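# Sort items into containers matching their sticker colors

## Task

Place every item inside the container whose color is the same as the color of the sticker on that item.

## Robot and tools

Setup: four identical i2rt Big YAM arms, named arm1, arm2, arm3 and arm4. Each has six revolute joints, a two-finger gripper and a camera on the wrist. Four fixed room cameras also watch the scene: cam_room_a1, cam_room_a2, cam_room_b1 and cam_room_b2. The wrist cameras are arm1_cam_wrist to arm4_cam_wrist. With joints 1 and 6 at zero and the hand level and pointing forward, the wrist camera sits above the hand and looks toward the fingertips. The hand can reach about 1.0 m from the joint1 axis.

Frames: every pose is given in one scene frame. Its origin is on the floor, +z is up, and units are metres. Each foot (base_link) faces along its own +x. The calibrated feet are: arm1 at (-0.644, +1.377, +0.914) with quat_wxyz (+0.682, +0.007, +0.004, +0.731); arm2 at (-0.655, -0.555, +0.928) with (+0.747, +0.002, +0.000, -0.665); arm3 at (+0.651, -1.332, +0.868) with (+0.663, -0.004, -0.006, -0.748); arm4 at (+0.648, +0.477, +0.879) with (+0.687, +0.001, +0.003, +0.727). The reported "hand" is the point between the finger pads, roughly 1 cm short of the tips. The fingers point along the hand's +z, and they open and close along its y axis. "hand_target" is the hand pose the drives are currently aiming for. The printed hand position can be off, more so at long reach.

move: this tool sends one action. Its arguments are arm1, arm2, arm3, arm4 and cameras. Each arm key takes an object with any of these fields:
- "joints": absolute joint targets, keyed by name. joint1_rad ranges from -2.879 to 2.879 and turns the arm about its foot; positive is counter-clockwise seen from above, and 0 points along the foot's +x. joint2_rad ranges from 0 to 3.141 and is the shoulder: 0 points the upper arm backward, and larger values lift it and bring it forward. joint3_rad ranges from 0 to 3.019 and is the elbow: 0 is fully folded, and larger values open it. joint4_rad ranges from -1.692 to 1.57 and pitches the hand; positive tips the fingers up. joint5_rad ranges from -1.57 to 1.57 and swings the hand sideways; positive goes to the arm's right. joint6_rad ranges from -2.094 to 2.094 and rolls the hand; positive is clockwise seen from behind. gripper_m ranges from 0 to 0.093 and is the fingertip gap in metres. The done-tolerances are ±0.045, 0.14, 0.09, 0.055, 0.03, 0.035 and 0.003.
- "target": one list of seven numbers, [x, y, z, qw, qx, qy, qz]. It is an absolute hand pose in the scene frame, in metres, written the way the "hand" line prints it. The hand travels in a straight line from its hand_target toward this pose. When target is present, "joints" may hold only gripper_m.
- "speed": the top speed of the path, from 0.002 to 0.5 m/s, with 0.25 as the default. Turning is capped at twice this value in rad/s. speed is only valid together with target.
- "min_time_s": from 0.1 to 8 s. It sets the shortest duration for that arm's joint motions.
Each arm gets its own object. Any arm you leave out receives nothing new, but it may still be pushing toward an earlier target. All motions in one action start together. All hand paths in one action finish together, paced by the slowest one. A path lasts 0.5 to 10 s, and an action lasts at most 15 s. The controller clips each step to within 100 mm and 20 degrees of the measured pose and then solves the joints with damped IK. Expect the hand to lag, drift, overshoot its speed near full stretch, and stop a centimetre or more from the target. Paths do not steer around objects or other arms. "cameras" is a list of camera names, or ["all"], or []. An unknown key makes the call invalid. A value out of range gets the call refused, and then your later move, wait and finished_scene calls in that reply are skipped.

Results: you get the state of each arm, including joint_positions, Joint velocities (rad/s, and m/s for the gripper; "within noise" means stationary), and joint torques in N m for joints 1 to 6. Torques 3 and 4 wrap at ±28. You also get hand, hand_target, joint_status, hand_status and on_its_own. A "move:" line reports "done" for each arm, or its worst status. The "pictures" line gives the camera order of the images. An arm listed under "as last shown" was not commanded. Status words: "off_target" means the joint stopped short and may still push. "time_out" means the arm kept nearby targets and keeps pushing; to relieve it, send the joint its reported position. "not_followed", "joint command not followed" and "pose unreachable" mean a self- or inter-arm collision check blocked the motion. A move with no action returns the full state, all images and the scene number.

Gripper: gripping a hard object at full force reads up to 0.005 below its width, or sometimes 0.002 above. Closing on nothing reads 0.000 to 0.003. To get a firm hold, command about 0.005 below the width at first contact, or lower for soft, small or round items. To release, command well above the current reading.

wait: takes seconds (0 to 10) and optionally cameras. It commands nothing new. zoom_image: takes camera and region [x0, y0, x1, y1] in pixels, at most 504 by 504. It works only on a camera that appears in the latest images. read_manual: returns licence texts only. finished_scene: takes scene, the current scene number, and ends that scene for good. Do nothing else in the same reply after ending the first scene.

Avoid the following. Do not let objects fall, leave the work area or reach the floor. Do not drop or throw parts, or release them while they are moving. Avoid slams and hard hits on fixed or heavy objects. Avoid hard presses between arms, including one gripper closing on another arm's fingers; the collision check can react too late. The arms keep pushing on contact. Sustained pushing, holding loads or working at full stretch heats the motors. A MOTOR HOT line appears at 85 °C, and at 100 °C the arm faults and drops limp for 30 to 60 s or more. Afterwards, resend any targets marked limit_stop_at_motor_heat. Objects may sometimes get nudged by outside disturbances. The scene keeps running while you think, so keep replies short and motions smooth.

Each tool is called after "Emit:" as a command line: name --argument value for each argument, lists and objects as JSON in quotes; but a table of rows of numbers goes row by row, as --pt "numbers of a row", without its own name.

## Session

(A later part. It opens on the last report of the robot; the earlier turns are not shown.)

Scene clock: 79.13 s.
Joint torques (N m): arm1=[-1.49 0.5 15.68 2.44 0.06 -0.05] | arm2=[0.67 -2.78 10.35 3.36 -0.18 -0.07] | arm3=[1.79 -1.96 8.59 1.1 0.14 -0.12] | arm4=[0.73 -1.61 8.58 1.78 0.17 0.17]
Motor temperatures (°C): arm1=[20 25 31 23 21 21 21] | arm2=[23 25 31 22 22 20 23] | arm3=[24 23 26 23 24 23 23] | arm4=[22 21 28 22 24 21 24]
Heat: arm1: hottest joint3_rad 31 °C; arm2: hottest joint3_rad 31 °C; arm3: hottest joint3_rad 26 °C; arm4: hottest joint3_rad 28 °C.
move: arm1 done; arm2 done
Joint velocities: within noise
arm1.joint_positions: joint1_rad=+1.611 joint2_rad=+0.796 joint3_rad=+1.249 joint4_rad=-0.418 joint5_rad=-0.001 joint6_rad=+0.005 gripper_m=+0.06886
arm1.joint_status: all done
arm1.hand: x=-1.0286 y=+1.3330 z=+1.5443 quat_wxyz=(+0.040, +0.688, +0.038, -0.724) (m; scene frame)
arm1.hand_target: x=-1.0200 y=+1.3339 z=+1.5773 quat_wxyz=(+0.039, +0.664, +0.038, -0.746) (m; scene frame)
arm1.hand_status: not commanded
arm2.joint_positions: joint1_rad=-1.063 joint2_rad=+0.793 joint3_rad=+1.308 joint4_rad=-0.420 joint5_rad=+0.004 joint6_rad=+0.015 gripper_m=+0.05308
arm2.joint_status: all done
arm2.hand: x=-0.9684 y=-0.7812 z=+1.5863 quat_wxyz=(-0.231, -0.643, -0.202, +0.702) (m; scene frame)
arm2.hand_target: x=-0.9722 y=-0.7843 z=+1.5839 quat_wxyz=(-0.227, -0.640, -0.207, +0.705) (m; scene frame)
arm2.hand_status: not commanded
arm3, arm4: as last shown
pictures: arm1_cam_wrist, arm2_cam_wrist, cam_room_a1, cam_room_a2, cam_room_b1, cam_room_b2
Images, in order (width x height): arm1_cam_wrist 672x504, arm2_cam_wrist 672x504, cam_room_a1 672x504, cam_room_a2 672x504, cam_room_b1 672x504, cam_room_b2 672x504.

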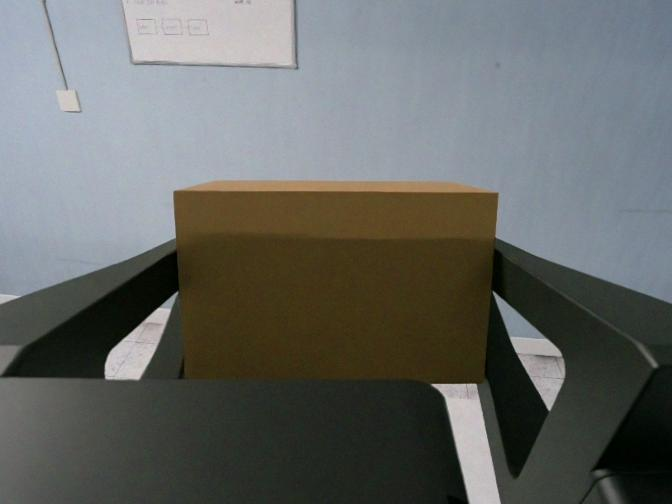

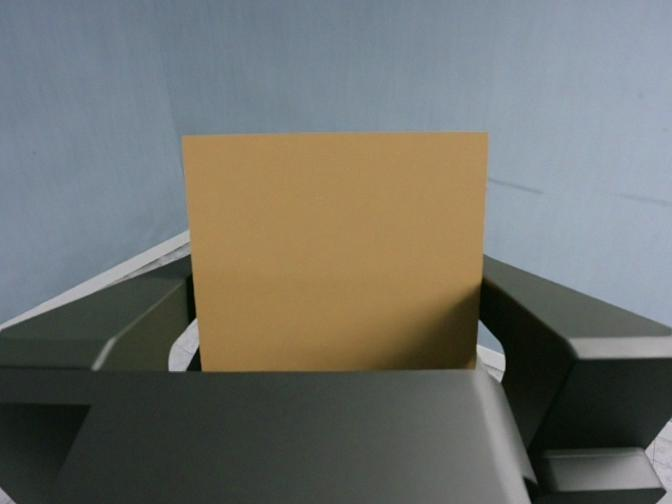

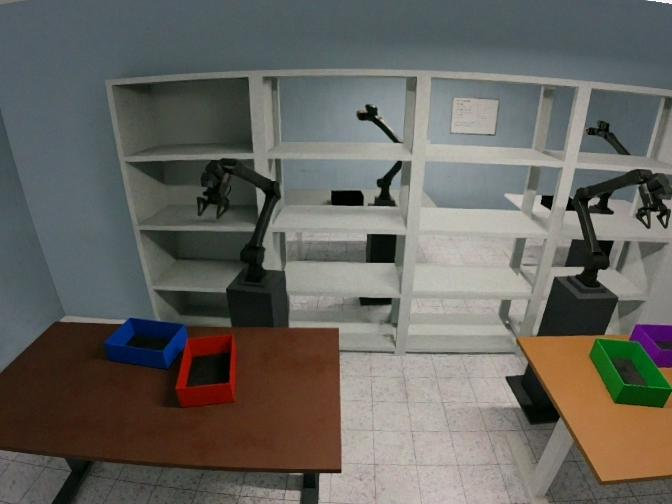

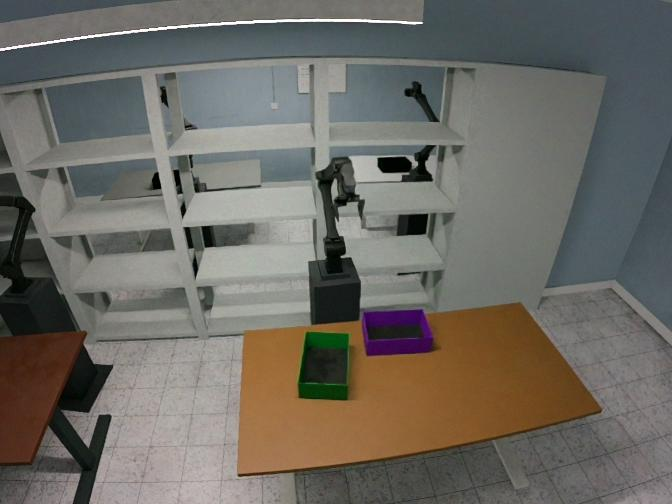

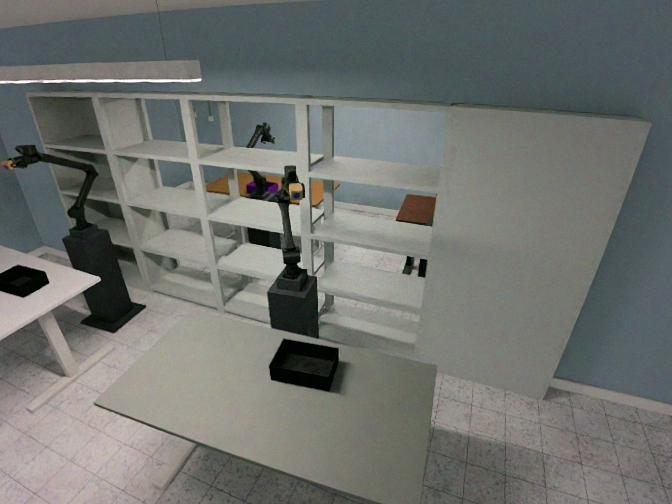

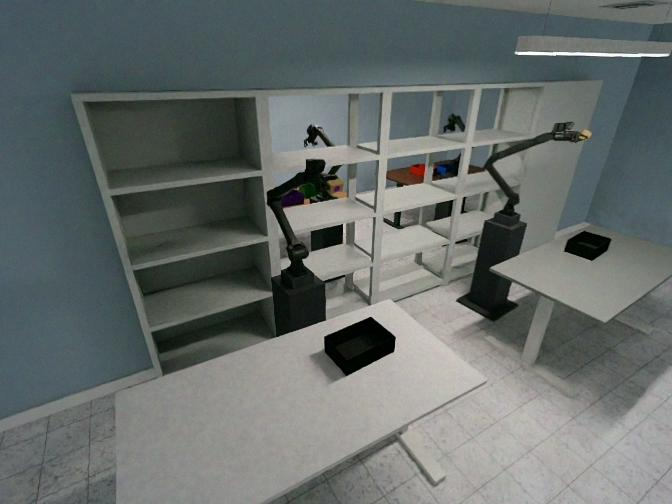

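Emit:
move --arm1 '{"joints":{"joint4_rad":-1.4,"joint1_rad":-2.27},"min_time_s":4.5}' --arm2 '{"joints":{"joint4_rad":-1.4,"joint1_rad":0.918},"min_time_s":4}' --arm3 '{"joints":{"joint1_rad":-1.99,"joint2_rad":0.7,"joint3_rad":1.3,"joint4_rad":-1.2,"joint5_rad":0,"joint6_rad":0},"min_time_s":4}' --arm4 '{"joints":{"joint1_rad":0.9,"joint2_rad":0.7,"joint3_rad":1.3,"joint4_rad":-1.2,"joint5_rad":0,"joint6_rad":0},"min_time_s":4}'

Emit:
move --arm1 '{"target":[-0.305,1.13,1.15,0.3639,0.2862,0.8785,-0.1186],"speed":0.2}' --arm2 '{"target":[-0.293,-0.768,1.15,0.3693,0.2422,0.8916,-0.1003],"speed":0.2}'

Emit:
move --arm1 '{"target":[0.0,0.91,1.15,0.3639,0.2862,0.8785,-0.1186],"speed":0.2}' --arm2 '{"target":[-0.01,-0.93,1.14,0.3693,0.2422,0.8916,-0.1003],"speed":0.2}'

Emit:
move --arm1 '{"target":[0.005,0.905,1.065,0.1977,0.303,0.93,-0.0644],"speed":0.12}' --arm2 '{"target":[-0.005,-0.935,1.05,0.2088,0.256,0.9421,-0.0567],"speed":0.12}' --cameras '["arm1_cam_wrist","arm2_cam_wrist"]'

Emit:
move --arm1 '{"target":[0.005,0.905,1.025,0.1977,0.303,0.93,-0.0644],"speed":0.06}' --arm2 '{"target":[-0.005,-0.935,1.014,0.2088,0.256,0.9421,-0.0567],"speed":0.06}'

Emit:
move --arm1 '{"target":[0.005,0.905,1.010,0.1977,0.303,0.93,-0.0644],"speed":0.05}' --arm2 '{"target":[-0.005,-0.935,1.000,0.2088,0.256,0.9421,-0.0567],"speed":0.05}' --cameras '["cam_room_a2","cam_room_a1"]'

Emit:
zoom_image --camera "cam_room_a2" --region '[340, 130, 440, 230]'

Emit:
zoom_image --camera "cam_room_a1" --region '[300, 140, 420, 260]'

Scene clock: 111.10 s.
Joint torques (N m): arm1=[-1.44 0.5 15.19 1.25 0.01 -0.05] | arm2=[0.91 -2.43 9.87 1.58 -0.07 -0.07] | arm3=[0.44 -1.67 8.39 2.35 -0.01 -0.11] | arm4=[0.67 -1.44 8.28 2.04 0.13 0.18]
Motor temperatures (°C): arm1=[20 24 37 23 21 21 22] | arm2=[23 25 32 22 22 20 24] | arm3=[24 23 26 23 24 23 23] | arm4=[22 21 29 22 24 21 24]
Heat: arm1: hottest joint3_rad 37 °C; arm2: hottest joint3_rad 32 °C; arm3: hottest joint3_rad 26 °C; arm4: hottest joint3_rad 29 °C.
move: arm1 done; arm2 done; arm3 done; arm4 done
Joint velocities: within noise
arm1.joint_positions: joint1_rad=-2.265 joint2_rad=+0.796 joint3_rad=+1.249 joint4_rad=-1.392 joint5_rad=+0.000 joint6_rad=+0.005 gripper_m=+0.06889
arm1.joint_status: all done
arm1.hand: x=-0.3981 y=+1.2030 z=+1.3253 quat_wxyz=(-0.288, -0.294, -0.906, +0.096) (m; scene frame)
arm1.hand_target: x=-0.3981 y=+1.2012 z=+1.3481 quat_wxyz=(-0.305, -0.292, -0.900, +0.103) (m; scene frame)
arm1.hand_status: not commanded
arm2.joint_positions: joint1_rad=+0.914 joint2_rad=+0.793 joint3_rad=+1.308 joint4_rad=-1.388 joint5_rad=+0.001 joint6_rad=+0.014 gripper_m=+0.05309
arm2.joint_status: all done
arm2.hand: x=-0.4020 y=-0.7094 z=+1.3741 quat_wxyz=(-0.330, -0.258, -0.904, +0.087) (m; scene frame)
arm2.hand_target: x=-0.4015 y=-0.7083 z=+1.3663 quat_wxyz=(-0.318, -0.251, -0.910, +0.085) (m; scene frame)
arm2.hand_status: not commanded
arm3.joint_positions: joint1_rad=-1.980 joint2_rad=+0.707 joint3_rad=+1.305 joint4_rad=-1.217 joint5_rad=+0.001 joint6_rad=+0.006 gripper_m=+0.09400
arm3.joint_status: all done
arm3.hand: x=+0.3953 y=-1.1748 z=+1.3642 quat_wxyz=(+0.113, -0.858, +0.238, +0.440) (m; scene frame)
arm3.hand_target: x=+0.3967 y=-1.1722 z=+1.3671 quat_wxyz=(+0.119, -0.854, +0.239, +0.448) (m; scene frame)
arm3.hand_status: not commanded
arm4.joint_positions: joint1_rad=+0.898 joint2_rad=+0.710 joint3_rad=+1.299 joint4_rad=-1.220 joint5_rad=-0.001 joint6_rad=-0.013 gripper_m=+0.09398
arm4.joint_status: all done
arm4.hand: x=+0.4080 y=+0.6508 z=+1.3745 quat_wxyz=(-0.137, +0.851, -0.266, -0.432) (m; scene frame)
arm4.hand_target: x=+0.4087 y=+0.6500 z=+1.3817 quat_wxyz=(-0.139, +0.842, -0.268, -0.446) (m; scene frame)
arm4.hand_status: not commanded
pictures: none

Scene clock: 113.00 s.
Joint torques (N m): arm1=[-2.78 -4.07 12.56 2.36 -0.04 -0.01] | arm2=[1.44 -6.95 11.34 3.11 0.15 -0.07] | arm3=[0.56 -1.73 8.43 2.37 -0.01 -0.11] | arm4=[0.91 -1.26 8.39 1.88 0.13 0.16]
Motor temperatures (°C): arm1=[20 24 37 23 21 21 22] | arm2=[23 25 32 22 22 20 24] | arm3=[24 23 26 23 24 23 23] | arm4=[22 21 29 22 24 21 24]
Heat: arm1: hottest joint3_rad 37 °C; arm2: hottest joint3_rad 32 °C; arm3: hottest joint3_rad 26 °C; arm4: hottest joint3_rad 29 °C.
move: arm1 off_target; arm2 done
Joint velocities: within noise
arm1.joint_positions: joint1_rad=-2.266 joint2_rad=+0.966 joint3_rad=+0.781 joint4_rad=-0.620 joint5_rad=-0.008 joint6_rad=+0.005 gripper_m=+0.06889
arm1.joint_status: not commanded
arm1.hand: x=-0.3076 y=+1.1374 z=+1.1397 quat_wxyz=(-0.349, -0.286, -0.885, +0.111) (m; scene frame)
arm1.hand_target: x=-0.3052 y=+1.1303 z=+1.1501 quat_wxyz=(-0.364, -0.286, -0.878, +0.119) (m; scene frame)
arm1.hand_status: off_target (0.013 m and 2.0 deg from the pose sent, 0.211 m and 9.7 deg at the start)
arm2.joint_positions: joint1_rad=+0.918 joint2_rad=+0.993 joint3_rad=+0.767 joint4_rad=-0.577 joint5_rad=+0.002 joint6_rad=+0.014 gripper_m=+0.05309
arm2.joint_status: not commanded
arm2.hand: x=-0.2978 y=-0.7693 z=+1.1492 quat_wxyz=(-0.362, -0.253, -0.892, +0.096) (m; scene frame)
arm2.hand_target: x=-0.2931 y=-0.7680 z=+1.1501 quat_wxyz=(-0.369, -0.242, -0.892, +0.100) (m; scene frame)
arm2.hand_status: done (0.005 m and 1.5 deg from the pose sent, 0.256 m and 5.2 deg at the start)
arm3, arm4: as last shown
pictures: none

Scene clock: 115.60 s.
Joint torques (N m): arm1=[-1.85 -17.9 18.18 1.09 0.05 0.05] | arm2=[1.61 -19.25 17.22 1.65 0.16 -0.04] | arm3=[0.5 -1.85 8.47 2.36 -0.01 -0.12] | arm4=[0.5 -1.44 8.34 1.99 0.14 0.17]
Motor temperatures (°C): arm1=[20 24 37 23 21 21 22] | arm2=[23 25 32 22 22 20 24] | arm3=[24 23 26 23 24 23 23] | arm4=[22 21 29 22 24 21 24]
Heat: arm1: hottest joint3_rad 37 °C; arm2: hottest joint3_rad 32 °C; arm3: hottest joint3_rad 26 °C; arm4: hottest joint3_rad 29 °C.
move: arm1 off_target; arm2 off_target
Joint velocities: within noise
arm1.joint_positions: joint1_rad=-2.266 joint2_rad=+1.962 joint3_rad=+1.809 joint4_rad=-0.674 joint5_rad=-0.007 joint6_rad=+0.005 gripper_m=+0.06889
arm1.joint_status: not commanded
arm1.hand: x=-0.0126 y=+0.9235 z=+1.1165 quat_wxyz=(-0.339, -0.288, -0.889, +0.109) (m; scene frame)
arm1.hand_target: x=-0.0021 y=+0.9117 z=+1.1502 quat_wxyz=(-0.364, -0.286, -0.878, +0.119) (m; scene frame)
arm1.hand_status: off_target (0.038 m and 3.3 deg from the pose sent, 0.383 m and 2.0 deg at the start)
arm2.joint_positions: joint1_rad=+0.921 joint2_rad=+1.842 joint3_rad=+1.569 joint4_rad=-0.545 joint5_rad=+0.004 joint6_rad=+0.014 gripper_m=+0.05309
arm2.joint_status: not commanded
arm2.hand: x=-0.0304 y=-0.9256 z=+1.1214 quat_wxyz=(-0.355, -0.252, -0.895, +0.095) (m; scene frame)
arm2.hand_target: x=-0.0116 y=-0.9290 z=+1.1401 quat_wxyz=(-0.370, -0.242, -0.891, +0.100) (m; scene frame)
arm2.hand_status: off_target (0.028 m and 2.1 deg from the pose sent, 0.330 m and 1.5 deg at the start)
arm3, arm4: as last shown
pictures: none

Scene clock: 117.93 s.
Joint torques (N m): arm1=[-1.9 -20.25 17.54 0.7 0.04 -0.03] | arm2=[1.26 -21.66 16.62 1.06 0.02 -0.05] | arm3=[0.5 -1.67 8.38 2.39 -0.01 -0.11] | arm4=[1.14 -1.26 8.36 1.94 0.12 0.16]
Motor temperatures (°C): arm1=[20 24 37 23 21 21 22] | arm2=[23 25 33 22 22 20 24] | arm3=[24 23 26 23 24 23 23] | arm4=[22 21 29 22 24 21 24]
Heat: arm1: hottest joint3_rad 37 °C; arm2: hottest joint3_rad 33 °C; arm3: hottest joint3_rad 26 °C; arm4: hottest joint3_rad 29 °C.
move: arm1 off_target; arm2 off_target
Joint velocities: within noise
arm1.joint_positions: joint1_rad=-2.266 joint2_rad=+2.238 joint3_rad=+2.191 joint4_rad=-1.139 joint5_rad=-0.007 joint6_rad=+0.005 gripper_m=+0.06889
arm1.joint_status: not commanded
arm1.hand: x=-0.0059 y=+0.9180 z=+1.0405 quat_wxyz=(-0.175, -0.304, -0.935, +0.056) (m; scene frame)
arm1.hand_target: x=+0.0036 y=+0.9062 z=+1.0653 quat_wxyz=(-0.198, -0.303, -0.930, +0.065) (m; scene frame)
arm1.hand_status: off_target (0.030 m and 2.8 deg from the pose sent, 0.057 m and 17.7 deg at the start)
arm2.joint_positions: joint1_rad=+0.921 joint2_rad=+2.073 joint3_rad=+1.835 joint4_rad=-0.920 joint5_rad=+0.004 joint6_rad=+0.014 gripper_m=+0.05309
arm2.joint_status: not commanded
arm2.hand: x=-0.0234 y=-0.9294 z=+1.0405 quat_wxyz=(-0.198, -0.265, -0.942, +0.053) (m; scene frame)
arm2.hand_target: x=-0.0061 y=-0.9343 z=+1.0501 quat_wxyz=(-0.210, -0.256, -0.942, +0.057) (m; scene frame)
arm2.hand_status: off_target (0.021 m and 1.7 deg from the pose sent, 0.076 m and 18.2 deg at the start)
arm3, arm4: as last shown
pictures: arm1_cam_wrist, arm2_cam_wrist
Images, in order (width x height): arm1_cam_wrist 672x504, arm2_cam_wrist 672x504.

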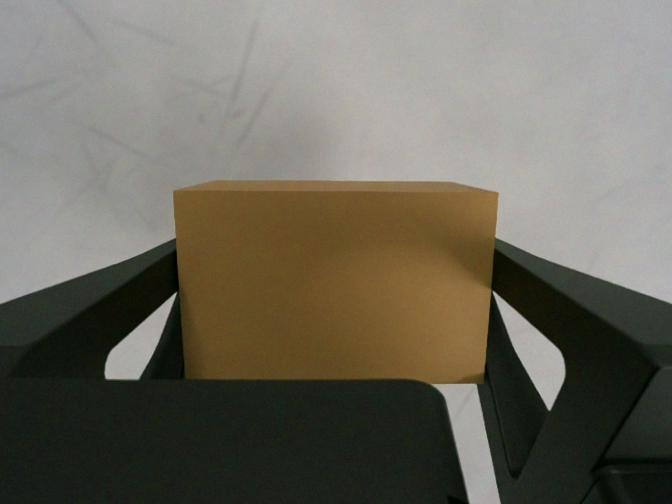

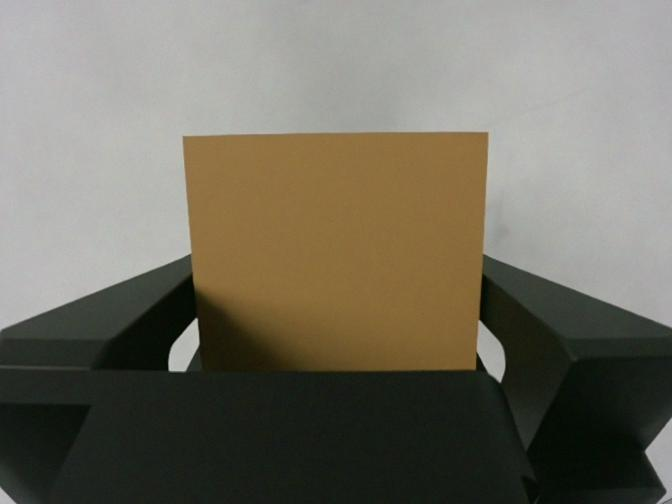

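Scene clock: 119.23 s.
Joint torques (N m): arm1=[-2.2 -21.25 11.63 1.55 0 -0.02] | arm2=[1.2 -21.6 12.42 2.39 0.02 -0.05] | arm3=[0.5 -1.73 8.43 2.36 -0.01 -0.11] | arm4=[1.08 -1.79 8.27 1.92 0.15 0.16]
Motor temperatures (°C): arm1=[20 24 37 23 21 21 22] | arm2=[23 25 33 22 22 20 24] | arm3=[24 23 26 23 24 23 23] | arm4=[22 21 29 22 24 21 24]
Heat: arm1: hottest joint3_rad 37 °C; arm2: hottest joint3_rad 33 °C; arm3: hottest joint3_rad 26 °C; arm4: hottest joint3_rad 29 °C.
move: arm1 done; arm2 off_target
Joint velocities: within noise
arm1.joint_positions: joint1_rad=-2.266 joint2_rad=+2.250 joint3_rad=+2.177 joint4_rad=-1.073 joint5_rad=-0.007 joint6_rad=+0.005 gripper_m=+0.06889
arm1.joint_status: not commanded
arm1.hand: x=+0.0034 y=+0.9112 z=+1.0313 quat_wxyz=(-0.194, -0.303, -0.931, +0.062) (m; scene frame)
arm1.hand_target: x=+0.0049 y=+0.9052 z=+1.0251 quat_wxyz=(-0.198, -0.303, -0.930, +0.064) (m; scene frame)
arm1.hand_status: done (0.009 m and 0.5 deg from the pose sent, 0.023 m and 2.8 deg at the start)
arm2.joint_positions: joint1_rad=+0.921 joint2_rad=+2.097 joint3_rad=+1.835 joint4_rad=-0.876 joint5_rad=+0.004 joint6_rad=+0.014 gripper_m=+0.05309
arm2.joint_status: not commanded
arm2.hand: x=-0.0153 y=-0.9341 z=+1.0274 quat_wxyz=(-0.207, -0.264, -0.940, +0.055) (m; scene frame)
arm2.hand_target: x=-0.0057 y=-0.9346 z=+1.0141 quat_wxyz=(-0.209, -0.256, -0.942, +0.057) (m; scene frame)
arm2.hand_status: off_target (0.017 m and 1.0 deg from the pose sent, 0.033 m and 1.7 deg at the start)
arm3, arm4: as last shown
pictures: none

Scene clock: 120.20 s.
Joint torques (N m): arm1=[-1.67 -19.6 11.45 1.68 0.02 -0.02] | arm2=[1.32 -21.54 10.85 2.48 0.01 -0.04] | arm3=[0.5 -1.79 8.44 2.37 -0.01 -0.12] | arm4=[0.79 -1.79 8.35 1.91 0.12 0.16]
Motor temperatures (°C): arm1=[20 24 37 23 21 21 22] | arm2=[23 25 33 22 22 20 24] | arm3=[24 23 27 23 24 23 23] | arm4=[22 21 29 22 24 21 24]
Heat: arm1: hottest joint3_rad 37 °C; arm2: hottest joint3_rad 33 °C; arm3: hottest joint3_rad 27 °C; arm4: hottest joint3_rad 29 °C.
move: arm1 done; arm2 off_target
Joint velocities: within noise
arm1.joint_positions: joint1_rad=-2.266 joint2_rad=+2.254 joint3_rad=+2.150 joint4_rad=-1.038 joint5_rad=-0.007 joint6_rad=+0.005 gripper_m=+0.06889
arm1.joint_status: not commanded
arm1.hand: x=+0.0038 y=+0.9109 z=+1.0183 quat_wxyz=(-0.195, -0.302, -0.931, +0.063) (m; scene frame)
arm1.hand_target: x=+0.0049 y=+0.9053 z=+1.0100 quat_wxyz=(-0.198, -0.303, -0.930, +0.064) (m; scene frame)
arm1.hand_status: done (0.010 m and 0.3 deg from the pose sent, 0.022 m and 0.5 deg at the start)
arm2.joint_positions: joint1_rad=+0.921 joint2_rad=+2.106 joint3_rad=+1.835 joint4_rad=-0.846 joint5_rad=+0.004 joint6_rad=+0.014 gripper_m=+0.05309
arm2.joint_status: not commanded
arm2.hand: x=-0.0097 y=-0.9374 z=+1.0242 quat_wxyz=(-0.217, -0.264, -0.938, +0.058) (m; scene frame)
arm2.hand_target: x=-0.0059 y=-0.9346 z=+1.0003 quat_wxyz=(-0.209, -0.256, -0.942, +0.057) (m; scene frame)
arm2.hand_status: off_target (0.025 m and 1.4 deg from the pose sent, 0.029 m and 1.0 deg at the start)
arm3, arm4: as last shown
pictures: cam_room_a1, cam_room_a2
Images, in order (width x height): cam_room_a1 672x504, cam_room_a2 672x504.

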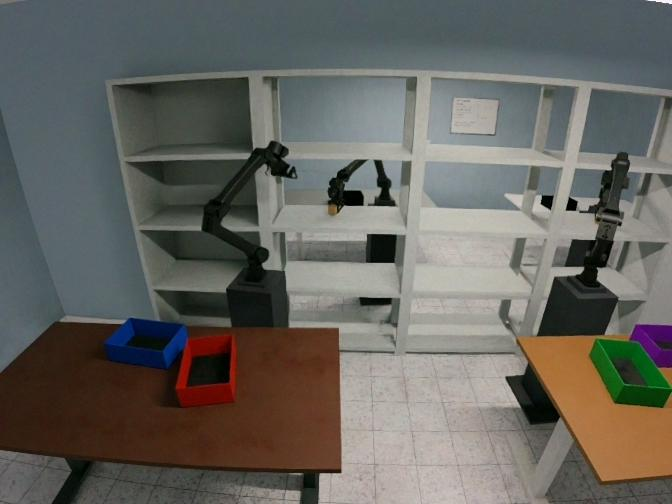

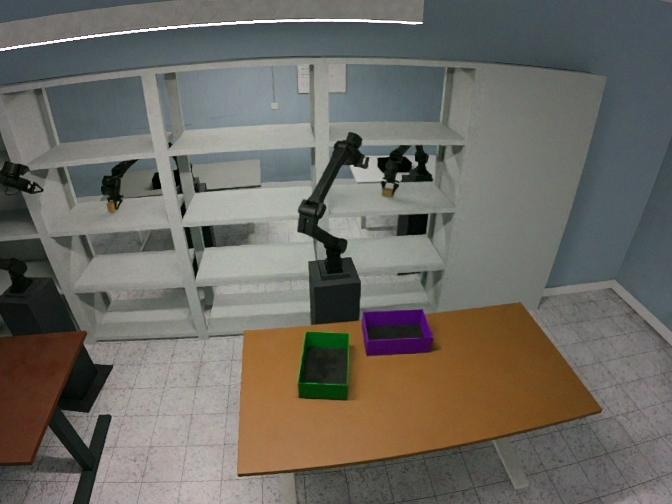

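Scaled by 5.040.

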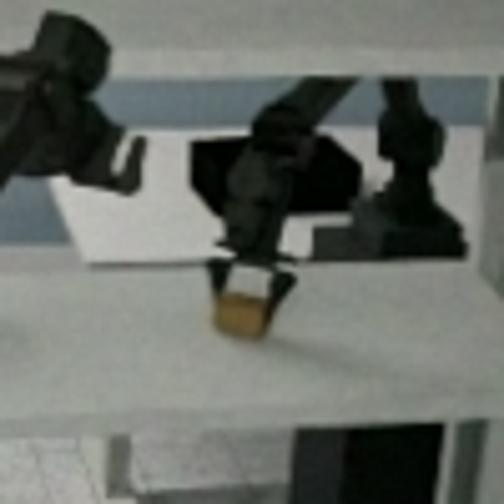

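Scaled by 4.200.

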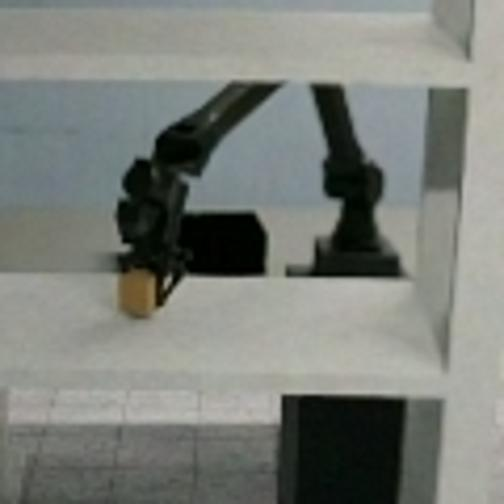

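Emit:
move --arm1 '{"target":[0.005,0.905,1.001,0.1977,0.303,0.93,-0.0644],"speed":0.04}' --arm2 '{"target":[-0.005,-0.935,0.988,0.2088,0.256,0.9421,-0.0567],"speed":0.04}'

Emit:
move --arm1 '{"target":[0.005,0.905,0.994,0.1977,0.303,0.93,-0.0644],"speed":0.04}' --arm2 '{"target":[-0.005,-0.935,0.979,0.2088,0.256,0.9421,-0.0567],"speed":0.04}' --cameras '["cam_room_a2","cam_room_a1"]'

Emit:
zoom_image --camera "cam_room_a2" --region '[340, 130, 440, 230]'

Emit:
zoom_image --camera "cam_room_a1" --region '[300, 140, 420, 260]'

Scene clock: 126.93 s.
Joint torques (N m): arm1=[-2.73 -19.43 11.36 1.8 0.02 0.02] | arm2=[1.14 -21.77 10.22 2.47 0.01 -0.05] | arm3=[0.5 -1.79 8.46 2.36 -0.01 -0.12] | arm4=[1.49 -2.08 8.31 1.96 0.13 0.15]
Motor temperatures (°C): arm1=[20 25 36 23 21 21 22] | arm2=[23 26 33 22 22 20 24] | arm3=[24 23 27 23 24 23 23] | arm4=[22 21 29 22 24 21 24]
Heat: arm1: hottest joint3_rad 36 °C; arm2: hottest joint3_rad 33 °C; arm3: hottest joint3_rad 27 °C; arm4: hottest joint3_rad 29 °C.
move: arm1 off_target; arm2 off_target
Joint velocities: within noise
arm1.joint_positions: joint1_rad=-2.266 joint2_rad=+2.256 joint3_rad=+2.135 joint4_rad=-1.018 joint5_rad=-0.007 joint6_rad=+0.005 gripper_m=+0.06889
arm1.joint_status: not commanded
arm1.hand: x=+0.0041 y=+0.9106 z=+1.0116 quat_wxyz=(-0.197, -0.302, -0.931, +0.063) (m; scene frame)
arm1.hand_target: x=+0.0048 y=+0.9053 z=+1.0011 quat_wxyz=(-0.198, -0.303, -0.930, +0.064) (m; scene frame)
arm1.hand_status: off_target (0.012 m and 0.2 deg from the pose sent, 0.018 m and 0.3 deg at the start)
arm2.joint_positions: joint1_rad=+0.921 joint2_rad=+2.118 joint3_rad=+1.828 joint4_rad=-0.822 joint5_rad=+0.004 joint6_rad=+0.014 gripper_m=+0.05309
arm2.joint_status: not commanded
arm2.hand: x=-0.0074 y=-0.9387 z=+1.0149 quat_wxyz=(-0.220, -0.264, -0.937, +0.059) (m; scene frame)
arm2.hand_target: x=-0.0058 y=-0.9346 z=+0.9886 quat_wxyz=(-0.209, -0.256, -0.942, +0.057) (m; scene frame)
arm2.hand_status: off_target (0.027 m and 1.6 deg from the pose sent, 0.037 m and 1.4 deg at the start)
arm3, arm4: as last shown
pictures: none

Scene clock: 127.90 s.
Joint torques (N m): arm1=[-1.9 -19.72 10.61 1.66 0 0.03] | arm2=[1.2 -21.36 9.94 2.48 0 -0.06] | arm3=[0.62 -1.73 8.44 2.36 -0.02 -0.11] | arm4=[0.97 -1.9 8.34 1.89 0.11 0.16]
Motor temperatures (°C): arm1=[20 25 36 23 21 21 22] | arm2=[23 26 33 22 22 20 24] | arm3=[24 23 27 23 24 23 23] | arm4=[22 21 29 22 24 21 24]
Heat: arm1: hottest joint3_rad 36 °C; arm2: hottest joint3_rad 33 °C; arm3: hottest joint3_rad 27 °C; arm4: hottest joint3_rad 29 °C.
move: arm1 off_target; arm2 off_target
Joint velocities: within noise
arm1.joint_positions: joint1_rad=-2.266 joint2_rad=+2.256 joint3_rad=+2.130 joint4_rad=-1.002 joint5_rad=-0.007 joint6_rad=+0.005 gripper_m=+0.06889
arm1.joint_status: not commanded
arm1.hand: x=+0.0058 y=+0.9093 z=+1.0108 quat_wxyz=(-0.202, -0.302, -0.929, +0.065) (m; scene frame)
arm1.hand_target: x=+0.0047 y=+0.9054 z=+0.9943 quat_wxyz=(-0.198, -0.303, -0.930, +0.064) (m; scene frame)
arm1.hand_status: off_target (0.017 m and 0.5 deg from the pose sent, 0.018 m and 0.2 deg at the start)
arm2.joint_positions: joint1_rad=+0.921 joint2_rad=+2.120 joint3_rad=+1.819 joint4_rad=-0.802 joint5_rad=+0.004 joint6_rad=+0.014 gripper_m=+0.05309
arm2.joint_status: not commanded
arm2.hand: x=-0.0062 y=-0.9394 z=+1.0113 quat_wxyz=(-0.224, -0.263, -0.936, +0.060) (m; scene frame)
arm2.hand_target: x=-0.0062 y=-0.9345 z=+0.9796 quat_wxyz=(-0.209, -0.256, -0.942, +0.057) (m; scene frame)
arm2.hand_status: off_target (0.033 m and 2.0 deg from the pose sent, 0.036 m and 1.6 deg at the start)
arm3, arm4: as last shown
pictures: cam_room_a1, cam_room_a2
Images, in order (width x height): cam_room_a1 672x504, cam_room_a2 672x504.

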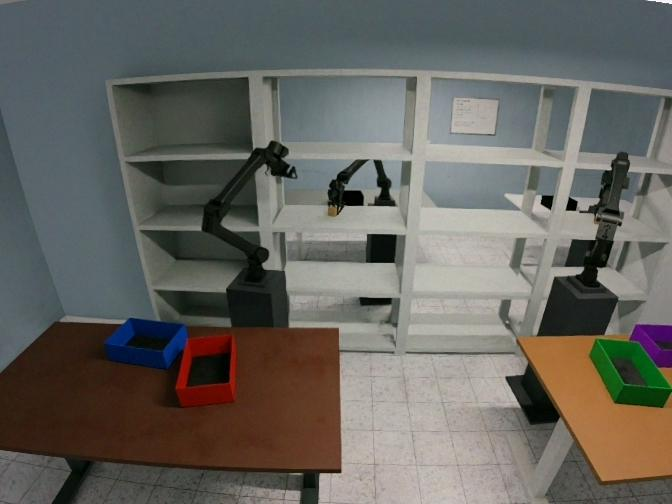

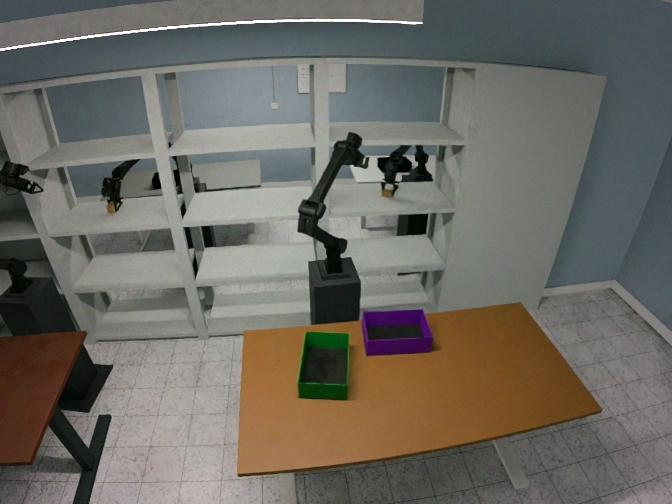

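Scaled by 5.040.

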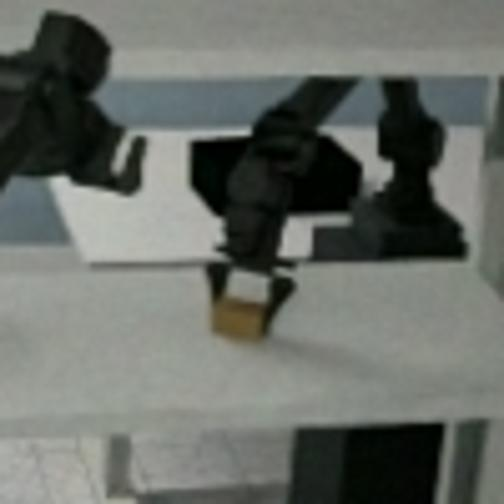

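Scaled by 4.200.

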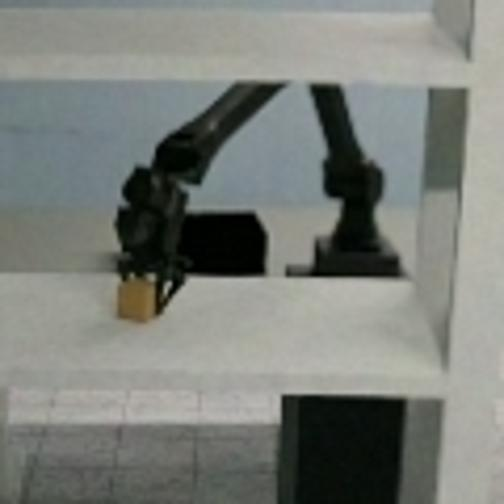

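Emit:
move --arm1 '{"joints":{"gripper_m":0.09}}' --arm2 '{"target":[-0.005,-0.935,0.972,0.2088,0.256,0.9421,-0.0567],"speed":0.04}'

Emit:
move --arm2 '{"joints":{"gripper_m":0.082}}' --cameras '["arm1_cam_wrist","arm2_cam_wrist"]'

Emit:
move --arm1 '{"target":[-0.04,0.937,1.11,0.1977,0.303,0.93,-0.0644],"speed":0.15}' --arm2 '{"target":[-0.05,-0.912,1.11,0.2088,0.256,0.9421,-0.0567],"speed":0.15}' --cameras '["arm1_cam_wrist","arm2_cam_wrist"]'

Emit:
move --arm1 '{"target":[-0.305,1.13,1.17,0.3639,0.2862,0.8785,-0.1186],"speed":0.25}' --arm2 '{"target":[-0.293,-0.768,1.17,0.3693,0.2422,0.8916,-0.1003],"speed":0.25}' --arm3 '{"target":[0.290,-1.117,1.15,0.1016,-0.8907,0.2454,0.369],"speed":0.25}' --arm4 '{"target":[0.304,0.718,1.15,0.1138,-0.8821,0.2748,0.3654],"speed":0.25}'

Emit:
move --arm1 '{"joints":{"joint2_rad":0.65,"joint3_rad":1.4,"joint4_rad":-1.5},"min_time_s":2}' --arm2 '{"joints":{"joint2_rad":0.65,"joint3_rad":1.4,"joint4_rad":-1.5},"min_time_s":2}' --arm3 '{"target":[0.015,-0.965,1.12,0.0604,-0.9393,0.2254,0.2517],"speed":0.2}' --arm4 '{"target":[0.025,0.919,1.11,0.077,-0.9222,0.2873,0.2471],"speed":0.2}' --cameras '["arm3_cam_wrist","arm4_cam_wrist"]'

Scene clock: 143.80 s.
Joint torques (N m): arm1=[-2.61 -19.49 11.29 1.81 0.01 0.06] | arm2=[1.32 -20.78 9.55 2.48 0.01 -0.05] | arm3=[0.56 -1.85 8.4 2.33 0 -0.11] | arm4=[0.91 -1.96 8.31 2.02 0.12 0.14]
Motor temperatures (°C): arm1=[20 26 36 23 21 21 22] | arm2=[23 27 33 22 22 20 24] | arm3=[24 23 27 23 24 23 23] | arm4=[22 21 29 22 24 21 24]
Heat: arm1: hottest joint3_rad 36 °C; arm2: hottest joint3_rad 33 °C; arm3: hottest joint3_rad 27 °C; arm4: hottest joint3_rad 29 °C.
move: arm1 done; arm2 off_target
Joint velocities: within noise
arm1.joint_positions: joint1_rad=-2.266 joint2_rad=+2.258 joint3_rad=+2.124 joint4_rad=-1.001 joint5_rad=-0.007 joint6_rad=+0.005 gripper_m=+0.08996
arm1.joint_status: all done
arm1.hand: x=+0.0047 y=+0.9101 z=+1.0070 quat_wxyz=(-0.199, -0.302, -0.930, +0.064) (m; scene frame)
arm1.hand_target: x=+0.0047 y=+0.9054 z=+0.9940 quat_wxyz=(-0.198, -0.303, -0.930, +0.064) (m; scene frame)
arm1.hand_status: not commanded
arm2.joint_positions: joint1_rad=+0.921 joint2_rad=+2.120 joint3_rad=+1.815 joint4_rad=-0.788 joint5_rad=+0.004 joint6_rad=+0.014 gripper_m=+0.05309
arm2.joint_status: not commanded
arm2.hand: x=-0.0046 y=-0.9404 z=+1.0110 quat_wxyz=(-0.229, -0.263, -0.935, +0.061) (m; scene frame)
arm2.hand_target: x=-0.0066 y=-0.9342 z=+0.9728 quat_wxyz=(-0.209, -0.256, -0.942, +0.057) (m; scene frame)
arm2.hand_status: off_target (0.039 m and 2.6 deg from the pose sent, 0.040 m and 2.0 deg at the start)
arm3.joint_positions: joint1_rad=-1.980 joint2_rad=+0.707 joint3_rad=+1.305 joint4_rad=-1.217 joint5_rad=+0.001 joint6_rad=+0.006 gripper_m=+0.09400
arm3.joint_status: not commanded
arm3.hand: x=+0.3953 y=-1.1748 z=+1.3642 quat_wxyz=(+0.113, -0.858, +0.238, +0.440) (m; scene frame)
arm3.hand_target: x=+0.3967 y=-1.1722 z=+1.3671 quat_wxyz=(+0.119, -0.854, +0.239, +0.448) (m; scene frame)
arm3.hand_status: not commanded
arm4.joint_positions: joint1_rad=+0.898 joint2_rad=+0.710 joint3_rad=+1.299 joint4_rad=-1.220 joint5_rad=-0.001 joint6_rad=-0.013 gripper_m=+0.09398
arm4.joint_status: not commanded
arm4.hand: x=+0.4080 y=+0.6508 z=+1.3745 quat_wxyz=(-0.137, +0.851, -0.266, -0.432) (m; scene frame)
arm4.hand_target: x=+0.4087 y=+0.6500 z=+1.3817 quat_wxyz=(-0.139, +0.842, -0.268, -0.446) (m; scene frame)
arm4.hand_status: not commanded
pictures: none

Scene clock: 144.40 s.
Joint torques (N m): arm1=[-2.73 -20.01 11.12 1.7 0.05 0] | arm2=[1.2 -20.84 9.54 2.33 0.09 -0.05] | arm3=[0.62 -1.85 8.44 2.39 -0.02 -0.12] | arm4=[0.85 -1.67 8.31 1.92 0.09 0.18]
Motor temperatures (°C): arm1=[20 26 36 23 21 21 22] | arm2=[23 27 32 22 22 20 24] | arm3=[24 23 27 23 24 23 23] | arm4=[22 21 29 22 24 21 24]
Heat: arm1: hottest joint3_rad 36 °C; arm2: hottest joint3_rad 32 °C; arm3: hottest joint3_rad 27 °C; arm4: hottest joint3_rad 29 °C.
move: arm2 done
Joint velocities: within noise
arm1, arm3, arm4: as last shown
arm2.joint_positions: joint1_rad=+0.922 joint2_rad=+2.122 joint3_rad=+1.815 joint4_rad=-0.784 joint5_rad=+0.003 joint6_rad=+0.014 gripper_m=+0.08193
arm2.joint_status: all done
arm2.hand: x=-0.0035 y=-0.9397 z=+1.0103 quat_wxyz=(-0.230, -0.262, -0.935, +0.060) (m; scene frame)
arm2.hand_target: x=-0.0066 y=-0.9342 z=+0.9728 quat_wxyz=(-0.209, -0.256, -0.942, +0.057) (m; scene frame)
arm2.hand_status: not commanded
pictures: arm1_cam_wrist, arm2_cam_wrist
Images, in order (width x height): arm1_cam_wrist 672x504, arm2_cam_wrist 672x504.

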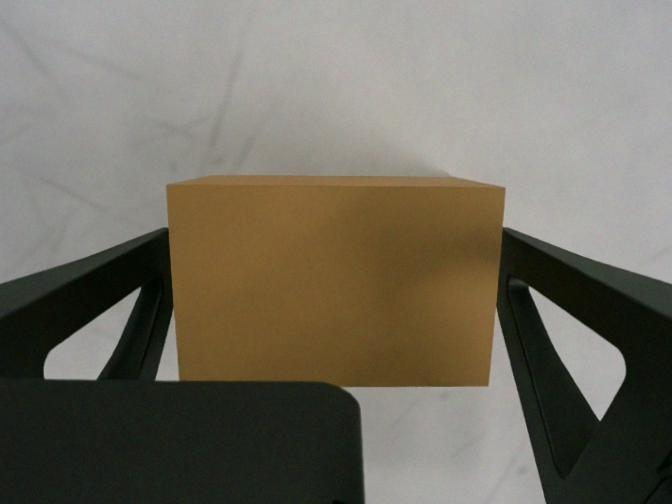

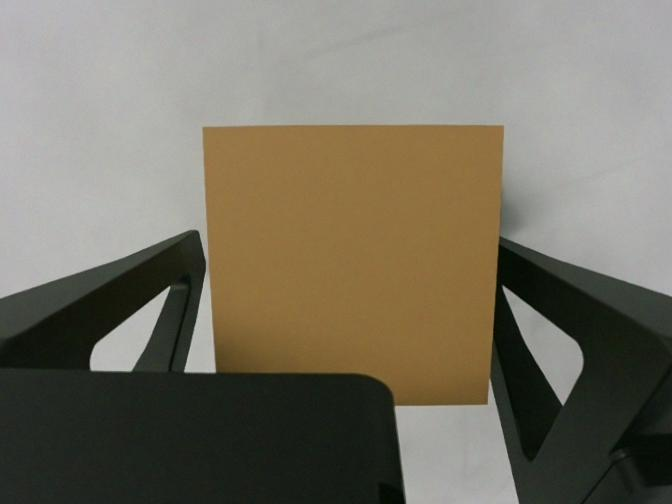

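Scene clock: 146.07 s.
Joint torques (N m): arm1=[-2.67 -19.96 11.21 0.72 0 -0.06] | arm2=[0.85 -22.83 11.79 1.06 0.03 -0.05] | arm3=[0.67 -1.55 8.4 2.36 -0.01 -0.11] | arm4=[0.67 -1.85 8.34 2 0.12 0.17]
Motor temperatures (°C): arm1=[20 26 35 23 21 21 22] | arm2=[23 27 33 22 22 20 24] | arm3=[24 23 27 23 24 23 23] | arm4=[22 21 29 22 24 21 24]
Heat: arm1: hottest joint3_rad 35 °C; arm2: hottest joint3_rad 33 °C; arm3: hottest joint3_rad 27 °C; arm4: hottest joint3_rad 29 °C.
move: arm1 done; arm2 done
Joint velocities: within noise
arm1.joint_positions: joint1_rad=-2.266 joint2_rad=+2.068 joint3_rad=+2.049 joint4_rad=-1.123 joint5_rad=-0.007 joint6_rad=+0.007 gripper_m=+0.08996
arm1.joint_status: not commanded
arm1.hand: x=-0.0351 y=+0.9391 z=+1.1012 quat_wxyz=(-0.196, -0.304, -0.930, +0.063) (m; scene frame)
arm1.hand_target: x=-0.0400 y=+0.9369 z=+1.1100 quat_wxyz=(-0.198, -0.303, -0.930, +0.064) (m; scene frame)
arm1.hand_status: done (0.010 m and 0.3 deg from the pose sent, 0.115 m and 0.2 deg at the start)
arm2.joint_positions: joint1_rad=+0.922 joint2_rad=+1.934 joint3_rad=+1.786 joint4_rad=-0.980 joint5_rad=+0.003 joint6_rad=+0.011 gripper_m=+0.08193
arm2.joint_status: not commanded
arm2.hand: x=-0.0491 y=-0.9133 z=+1.1080 quat_wxyz=(-0.212, -0.262, -0.940, +0.056) (m; scene frame)
arm2.hand_target: x=-0.0500 y=-0.9120 z=+1.1101 quat_wxyz=(-0.209, -0.256, -0.942, +0.057) (m; scene frame)
arm2.hand_status: done (0.003 m and 0.8 deg from the pose sent, 0.113 m and 2.7 deg at the start)
arm3, arm4: as last shown
pictures: arm1_cam_wrist, arm2_cam_wrist
Images, in order (width x height): arm1_cam_wrist 672x504, arm2_cam_wrist 672x504.

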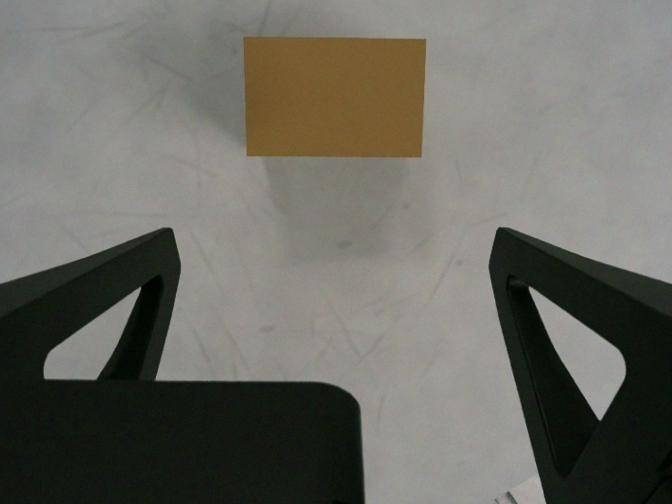

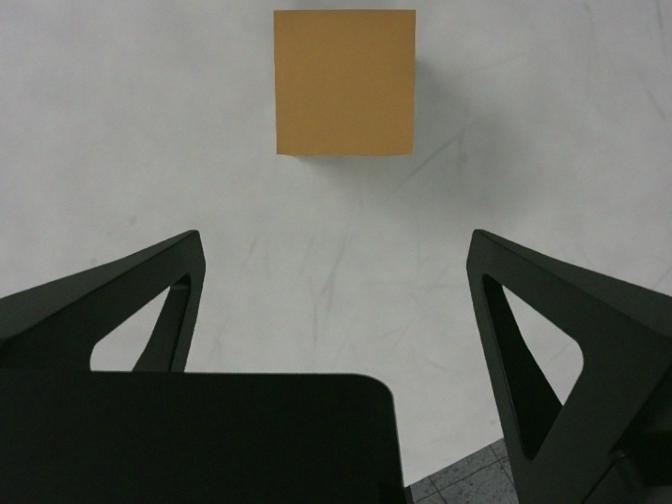

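Scene clock: 148.07 s.
Joint torques (N m): arm1=[-2.9 -2.26 12.04 1.89 -0.07 -0.08] | arm2=[1.08 -6.3 10.84 2.8 0.14 -0.03] | arm3=[1.96 -6.89 9.76 2.1 0.13 -0.05] | arm4=[1.38 -6.95 9.8 1.77 0.21 0.12]
Motor temperatures (°C): arm1=[20 26 35 23 21 21 22] | arm2=[23 27 32 22 22 20 24] | arm3=[24 23 27 23 24 23 23] | arm4=[22 21 30 22 24 21 24]
Heat: arm1: hottest joint3_rad 35 °C; arm2: hottest joint3_rad 32 °C; arm3: hottest joint3_rad 27 °C; arm4: hottest joint3_rad 30 °C.
move: arm1 done; arm2 done; arm3 done; arm4 done
Joint velocities: within noise
arm1.joint_positions: joint1_rad=-2.266 joint2_rad=+0.945 joint3_rad=+0.835 joint4_rad=-0.667 joint5_rad=-0.009 joint6_rad=+0.007 gripper_m=+0.08996
arm1.joint_status: not commanded
arm1.hand: x=-0.3056 y=+1.1360 z=+1.1696 quat_wxyz=(-0.362, -0.285, -0.880, +0.115) (m; scene frame)
arm1.hand_target: x=-0.3051 y=+1.1300 z=+1.1700 quat_wxyz=(-0.364, -0.286, -0.878, +0.119) (m; scene frame)
arm1.hand_status: done (0.006 m and 0.5 deg from the pose sent, 0.338 m and 21.3 deg at the start)
arm2.joint_positions: joint1_rad=+0.922 joint2_rad=+0.974 joint3_rad=+0.821 joint4_rad=-0.627 joint5_rad=+0.003 joint6_rad=+0.011 gripper_m=+0.08193
arm2.joint_status: not commanded
arm2.hand: x=-0.2947 y=-0.7692 z=+1.1773 quat_wxyz=(-0.372, -0.248, -0.889, +0.099) (m; scene frame)
arm2.hand_target: x=-0.2932 y=-0.7679 z=+1.1700 quat_wxyz=(-0.369, -0.242, -0.892, +0.100) (m; scene frame)
arm2.hand_status: done (0.008 m and 0.9 deg from the pose sent, 0.291 m and 19.6 deg at the start)
arm3.joint_positions: joint1_rad=-1.980 joint2_rad=+0.960 joint3_rad=+0.908 joint4_rad=-0.743 joint5_rad=+0.018 joint6_rad=+0.006 gripper_m=+0.09400
arm3.joint_status: not commanded
arm3.hand: x=+0.2940 y=-1.1147 z=+1.1469 quat_wxyz=(+0.100, -0.893, +0.251, +0.361) (m; scene frame)
arm3.hand_target: x=+0.2901 y=-1.1171 z=+1.1500 quat_wxyz=(+0.102, -0.891, +0.245, +0.369) (m; scene frame)
arm3.hand_status: done (0.006 m and 1.2 deg from the pose sent, 0.246 m and 9.1 deg at the start)
arm4.joint_positions: joint1_rad=+0.902 joint2_rad=+0.972 joint3_rad=+0.873 joint4_rad=-0.713 joint5_rad=+0.000 joint6_rad=-0.013 gripper_m=+0.09398
arm4.joint_status: not commanded
arm4.hand: x=+0.3096 y=+0.7174 z=+1.1437 quat_wxyz=(-0.112, +0.887, -0.275, -0.354) (m; scene frame)
arm4.hand_target: x=+0.3041 y=+0.7178 z=+1.1500 quat_wxyz=(-0.114, +0.882, -0.275, -0.365) (m; scene frame)
arm4.hand_status: done (0.008 m and 1.4 deg from the pose sent, 0.257 m and 9.0 deg at the start)
pictures: none

Scene clock: 150.67 s.
Joint torques (N m): arm1=[-2.96 3.9 13.52 1.14 -0.07 -0.03] | arm2=[1.08 0.15 12.93 1.61 0.14 -0.03] | arm3=[2.02 -22.3 14.43 0.59 -0.1 -0.12] | arm4=[0.85 -23 13.18 0.43 0.1 0.05]
Motor temperatures (°C): arm1=[20 26 36 23 21 21 22] | arm2=[23 27 33 22 22 20 24] | arm3=[24 23 27 23 24 23 23] | arm4=[22 21 30 22 24 21 24]
Heat: arm1: hottest joint3_rad 36 °C; arm2: hottest joint3_rad 33 °C; arm3: hottest joint3_rad 27 °C; arm4: hottest joint3_rad 30 °C.
move: arm1 done; arm2 done; arm3 off_target; arm4 off_target
Joint velocities: within noise
arm1.joint_positions: joint1_rad=-2.266 joint2_rad=+0.647 joint3_rad=+1.356 joint4_rad=-1.490 joint5_rad=-0.009 joint6_rad=+0.007 gripper_m=+0.08996
arm1.joint_status: all done
arm1.hand: x=-0.4519 y=+1.2439 z=+1.3975 quat_wxyz=(-0.360, -0.286, -0.881, +0.114) (m; scene frame)
arm1.hand_target: x=-0.4564 y=+1.2445 z=+1.4159 quat_wxyz=(-0.373, -0.285, -0.874, +0.122) (m; scene frame)
arm1.hand_status: not commanded
arm2.joint_positions: joint1_rad=+0.922 joint2_rad=+0.649 joint3_rad=+1.359 joint4_rad=-1.486 joint5_rad=+0.003 joint6_rad=+0.011 gripper_m=+0.08193
arm2.joint_status: all done
arm2.hand: x=-0.4599 y=-0.6732 z=+1.4171 quat_wxyz=(-0.374, -0.248, -0.888, +0.099) (m; scene frame)
arm2.hand_target: x=-0.4643 y=-0.6698 z=+1.4332 quat_wxyz=(-0.385, -0.241, -0.885, +0.104) (m; scene frame)
arm2.hand_status: not commanded
arm3.joint_positions: joint1_rad=-1.980 joint2_rad=+1.936 joint3_rad=+1.923 joint4_rad=-1.067 joint5_rad=-0.013 joint6_rad=-0.042 gripper_m=+0.09400
arm3.joint_status: not commanded
arm3.hand: x=+0.0290 y=-0.9666 z=+1.0982 quat_wxyz=(+0.056, -0.942, +0.234, +0.233) (m; scene frame)
arm3.hand_target: x=+0.0161 y=-0.9658 z=+1.1200 quat_wxyz=(+0.060, -0.939, +0.225, +0.252) (m; scene frame)
arm3.hand_status: off_target (0.026 m and 2.4 deg from the pose sent, 0.318 m and 14.7 deg at the start)
arm4.joint_positions: joint1_rad=+0.902 joint2_rad=+2.032 joint3_rad=+2.022 joint4_rad=-1.061 joint5_rad=+0.000 joint6_rad=-0.013 gripper_m=+0.09398
arm4.joint_status: not commanded
arm4.hand: x=+0.0340 y=+0.9108 z=+1.0987 quat_wxyz=(-0.074, +0.925, -0.287, -0.237) (m; scene frame)
arm4.hand_target: x=+0.0256 y=+0.9184 z=+1.1100 quat_wxyz=(-0.077, +0.922, -0.287, -0.248) (m; scene frame)
arm4.hand_status: off_target (0.017 m and 1.3 deg from the pose sent, 0.350 m and 13.6 deg at the start)
pictures: arm3_cam_wrist, arm4_cam_wrist
Images, in order (width x height): arm3_cam_wrist 672x504, arm4_cam_wrist 672x504.

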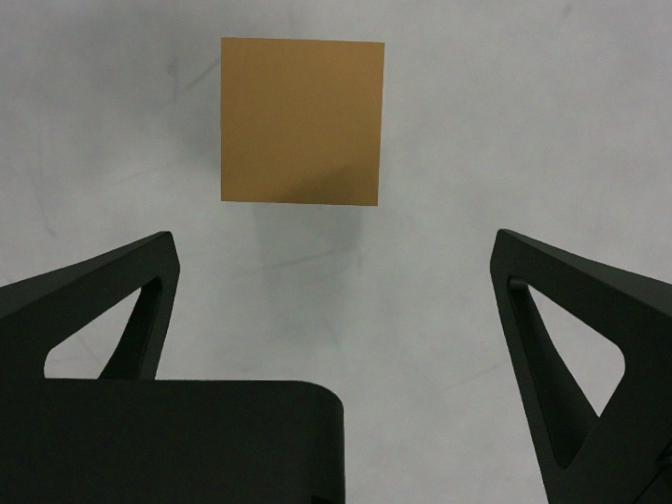

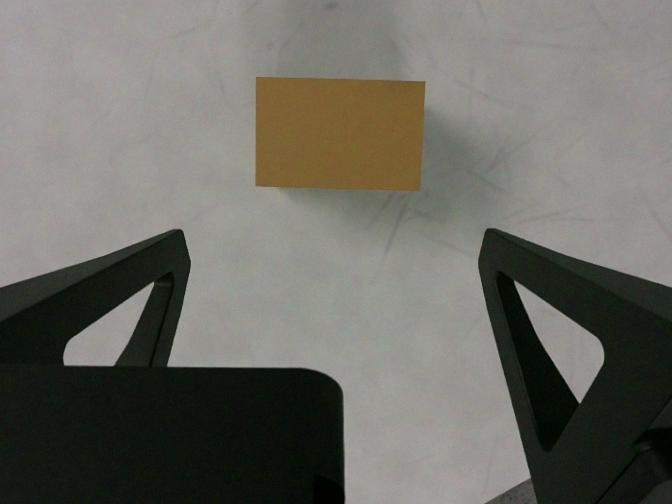

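Emit:
move --arm3 '{"target":[-0.025,-0.963,1.050,0.0648,-0.9351,0.2419,0.2505],"speed":0.12}' --arm4 '{"target":[-0.0075,0.944,1.025,0.08,-0.9187,0.2985,0.2462],"speed":0.12}' --cameras '["arm3_cam_wrist","arm4_cam_wrist"]'

Scene clock: 162.67 s.
Joint torques (N m): arm1=[-2.61 3.55 13.41 1.26 -0.08 -0.1] | arm2=[1.26 0.15 12.93 1.63 0.14 -0.03] | arm3=[2.26 -23.59 14.22 1.52 0.13 0.02] | arm4=[1.2 -24.64 12.93 1.35 0.19 0.19]
Motor temperatures (°C): arm1=[20 25 37 23 21 21 22] | arm2=[23 26 34 22 22 20 24] | arm3=[24 24 29 23 24 23 23] | arm4=[22 23 33 22 24 21 24]
Heat: arm1: hottest joint3_rad 37 °C; arm2: hottest joint3_rad 34 °C; arm3: hottest joint3_rad 29 °C; arm4: hottest joint3_rad 33 °C.
move: arm3 off_target; arm4 off_target
Joint velocities: within noise
arm1, arm2: as last shown
arm3.joint_positions: joint1_rad=-1.954 joint2_rad=+2.050 joint3_rad=+1.926 joint4_rad=-0.975 joint5_rad=+0.014 joint6_rad=-0.001 gripper_m=+0.09400
arm3.joint_status: not commanded
arm3.hand: x=-0.0032 y=-0.9651 z=+1.0287 quat_wxyz=(+0.059, -0.942, +0.245, +0.223) (m; scene frame)
arm3.hand_target: x=-0.0234 y=-0.9640 z=+1.0504 quat_wxyz=(+0.065, -0.935, +0.242, +0.251) (m; scene frame)
arm3.hand_status: off_target (0.031 m and 3.4 deg from the pose sent, 0.072 m and 2.5 deg at the start)
arm4.joint_positions: joint1_rad=+0.902 joint2_rad=+2.172 joint3_rad=+2.049 joint4_rad=-0.966 joint5_rad=+0.009 joint6_rad=-0.005 gripper_m=+0.09398
arm4.joint_status: not commanded
arm4.hand: x=+0.0064 y=+0.9315 z=+1.0181 quat_wxyz=(-0.074, +0.926, -0.292, -0.228) (m; scene frame)
arm4.hand_target: x=-0.0064 y=+0.9434 z=+1.0253 quat_wxyz=(-0.080, +0.919, -0.298, -0.247) (m; scene frame)
arm4.hand_status: off_target (0.020 m and 2.5 deg from the pose sent, 0.091 m and 2.0 deg at the start)
pictures: arm3_cam_wrist, arm4_cam_wrist
Images, in order (width x height): arm3_cam_wrist 672x504, arm4_cam_wrist 672x504.

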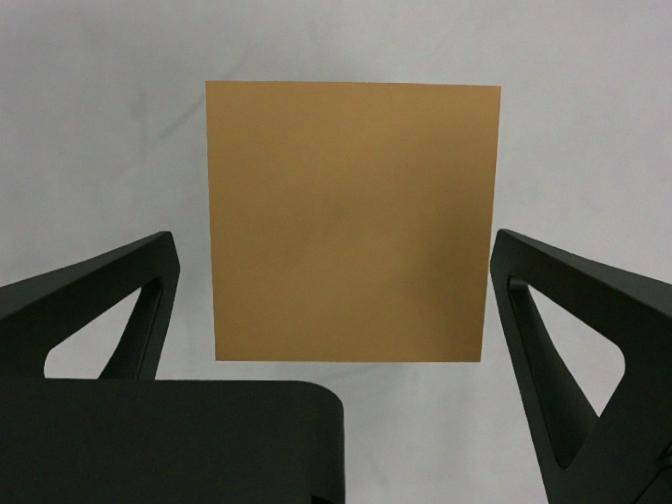

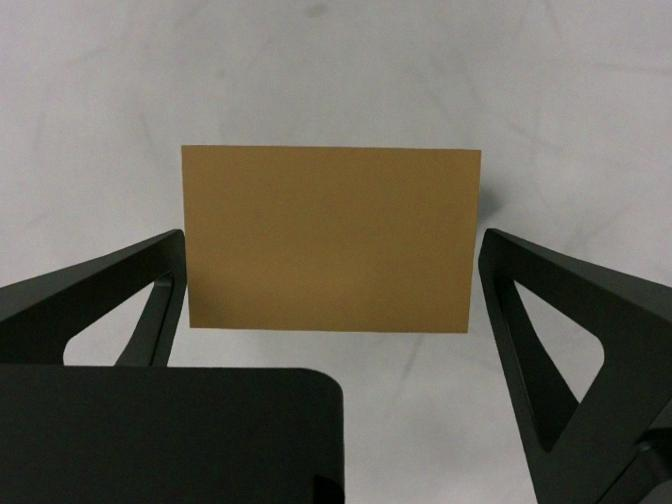

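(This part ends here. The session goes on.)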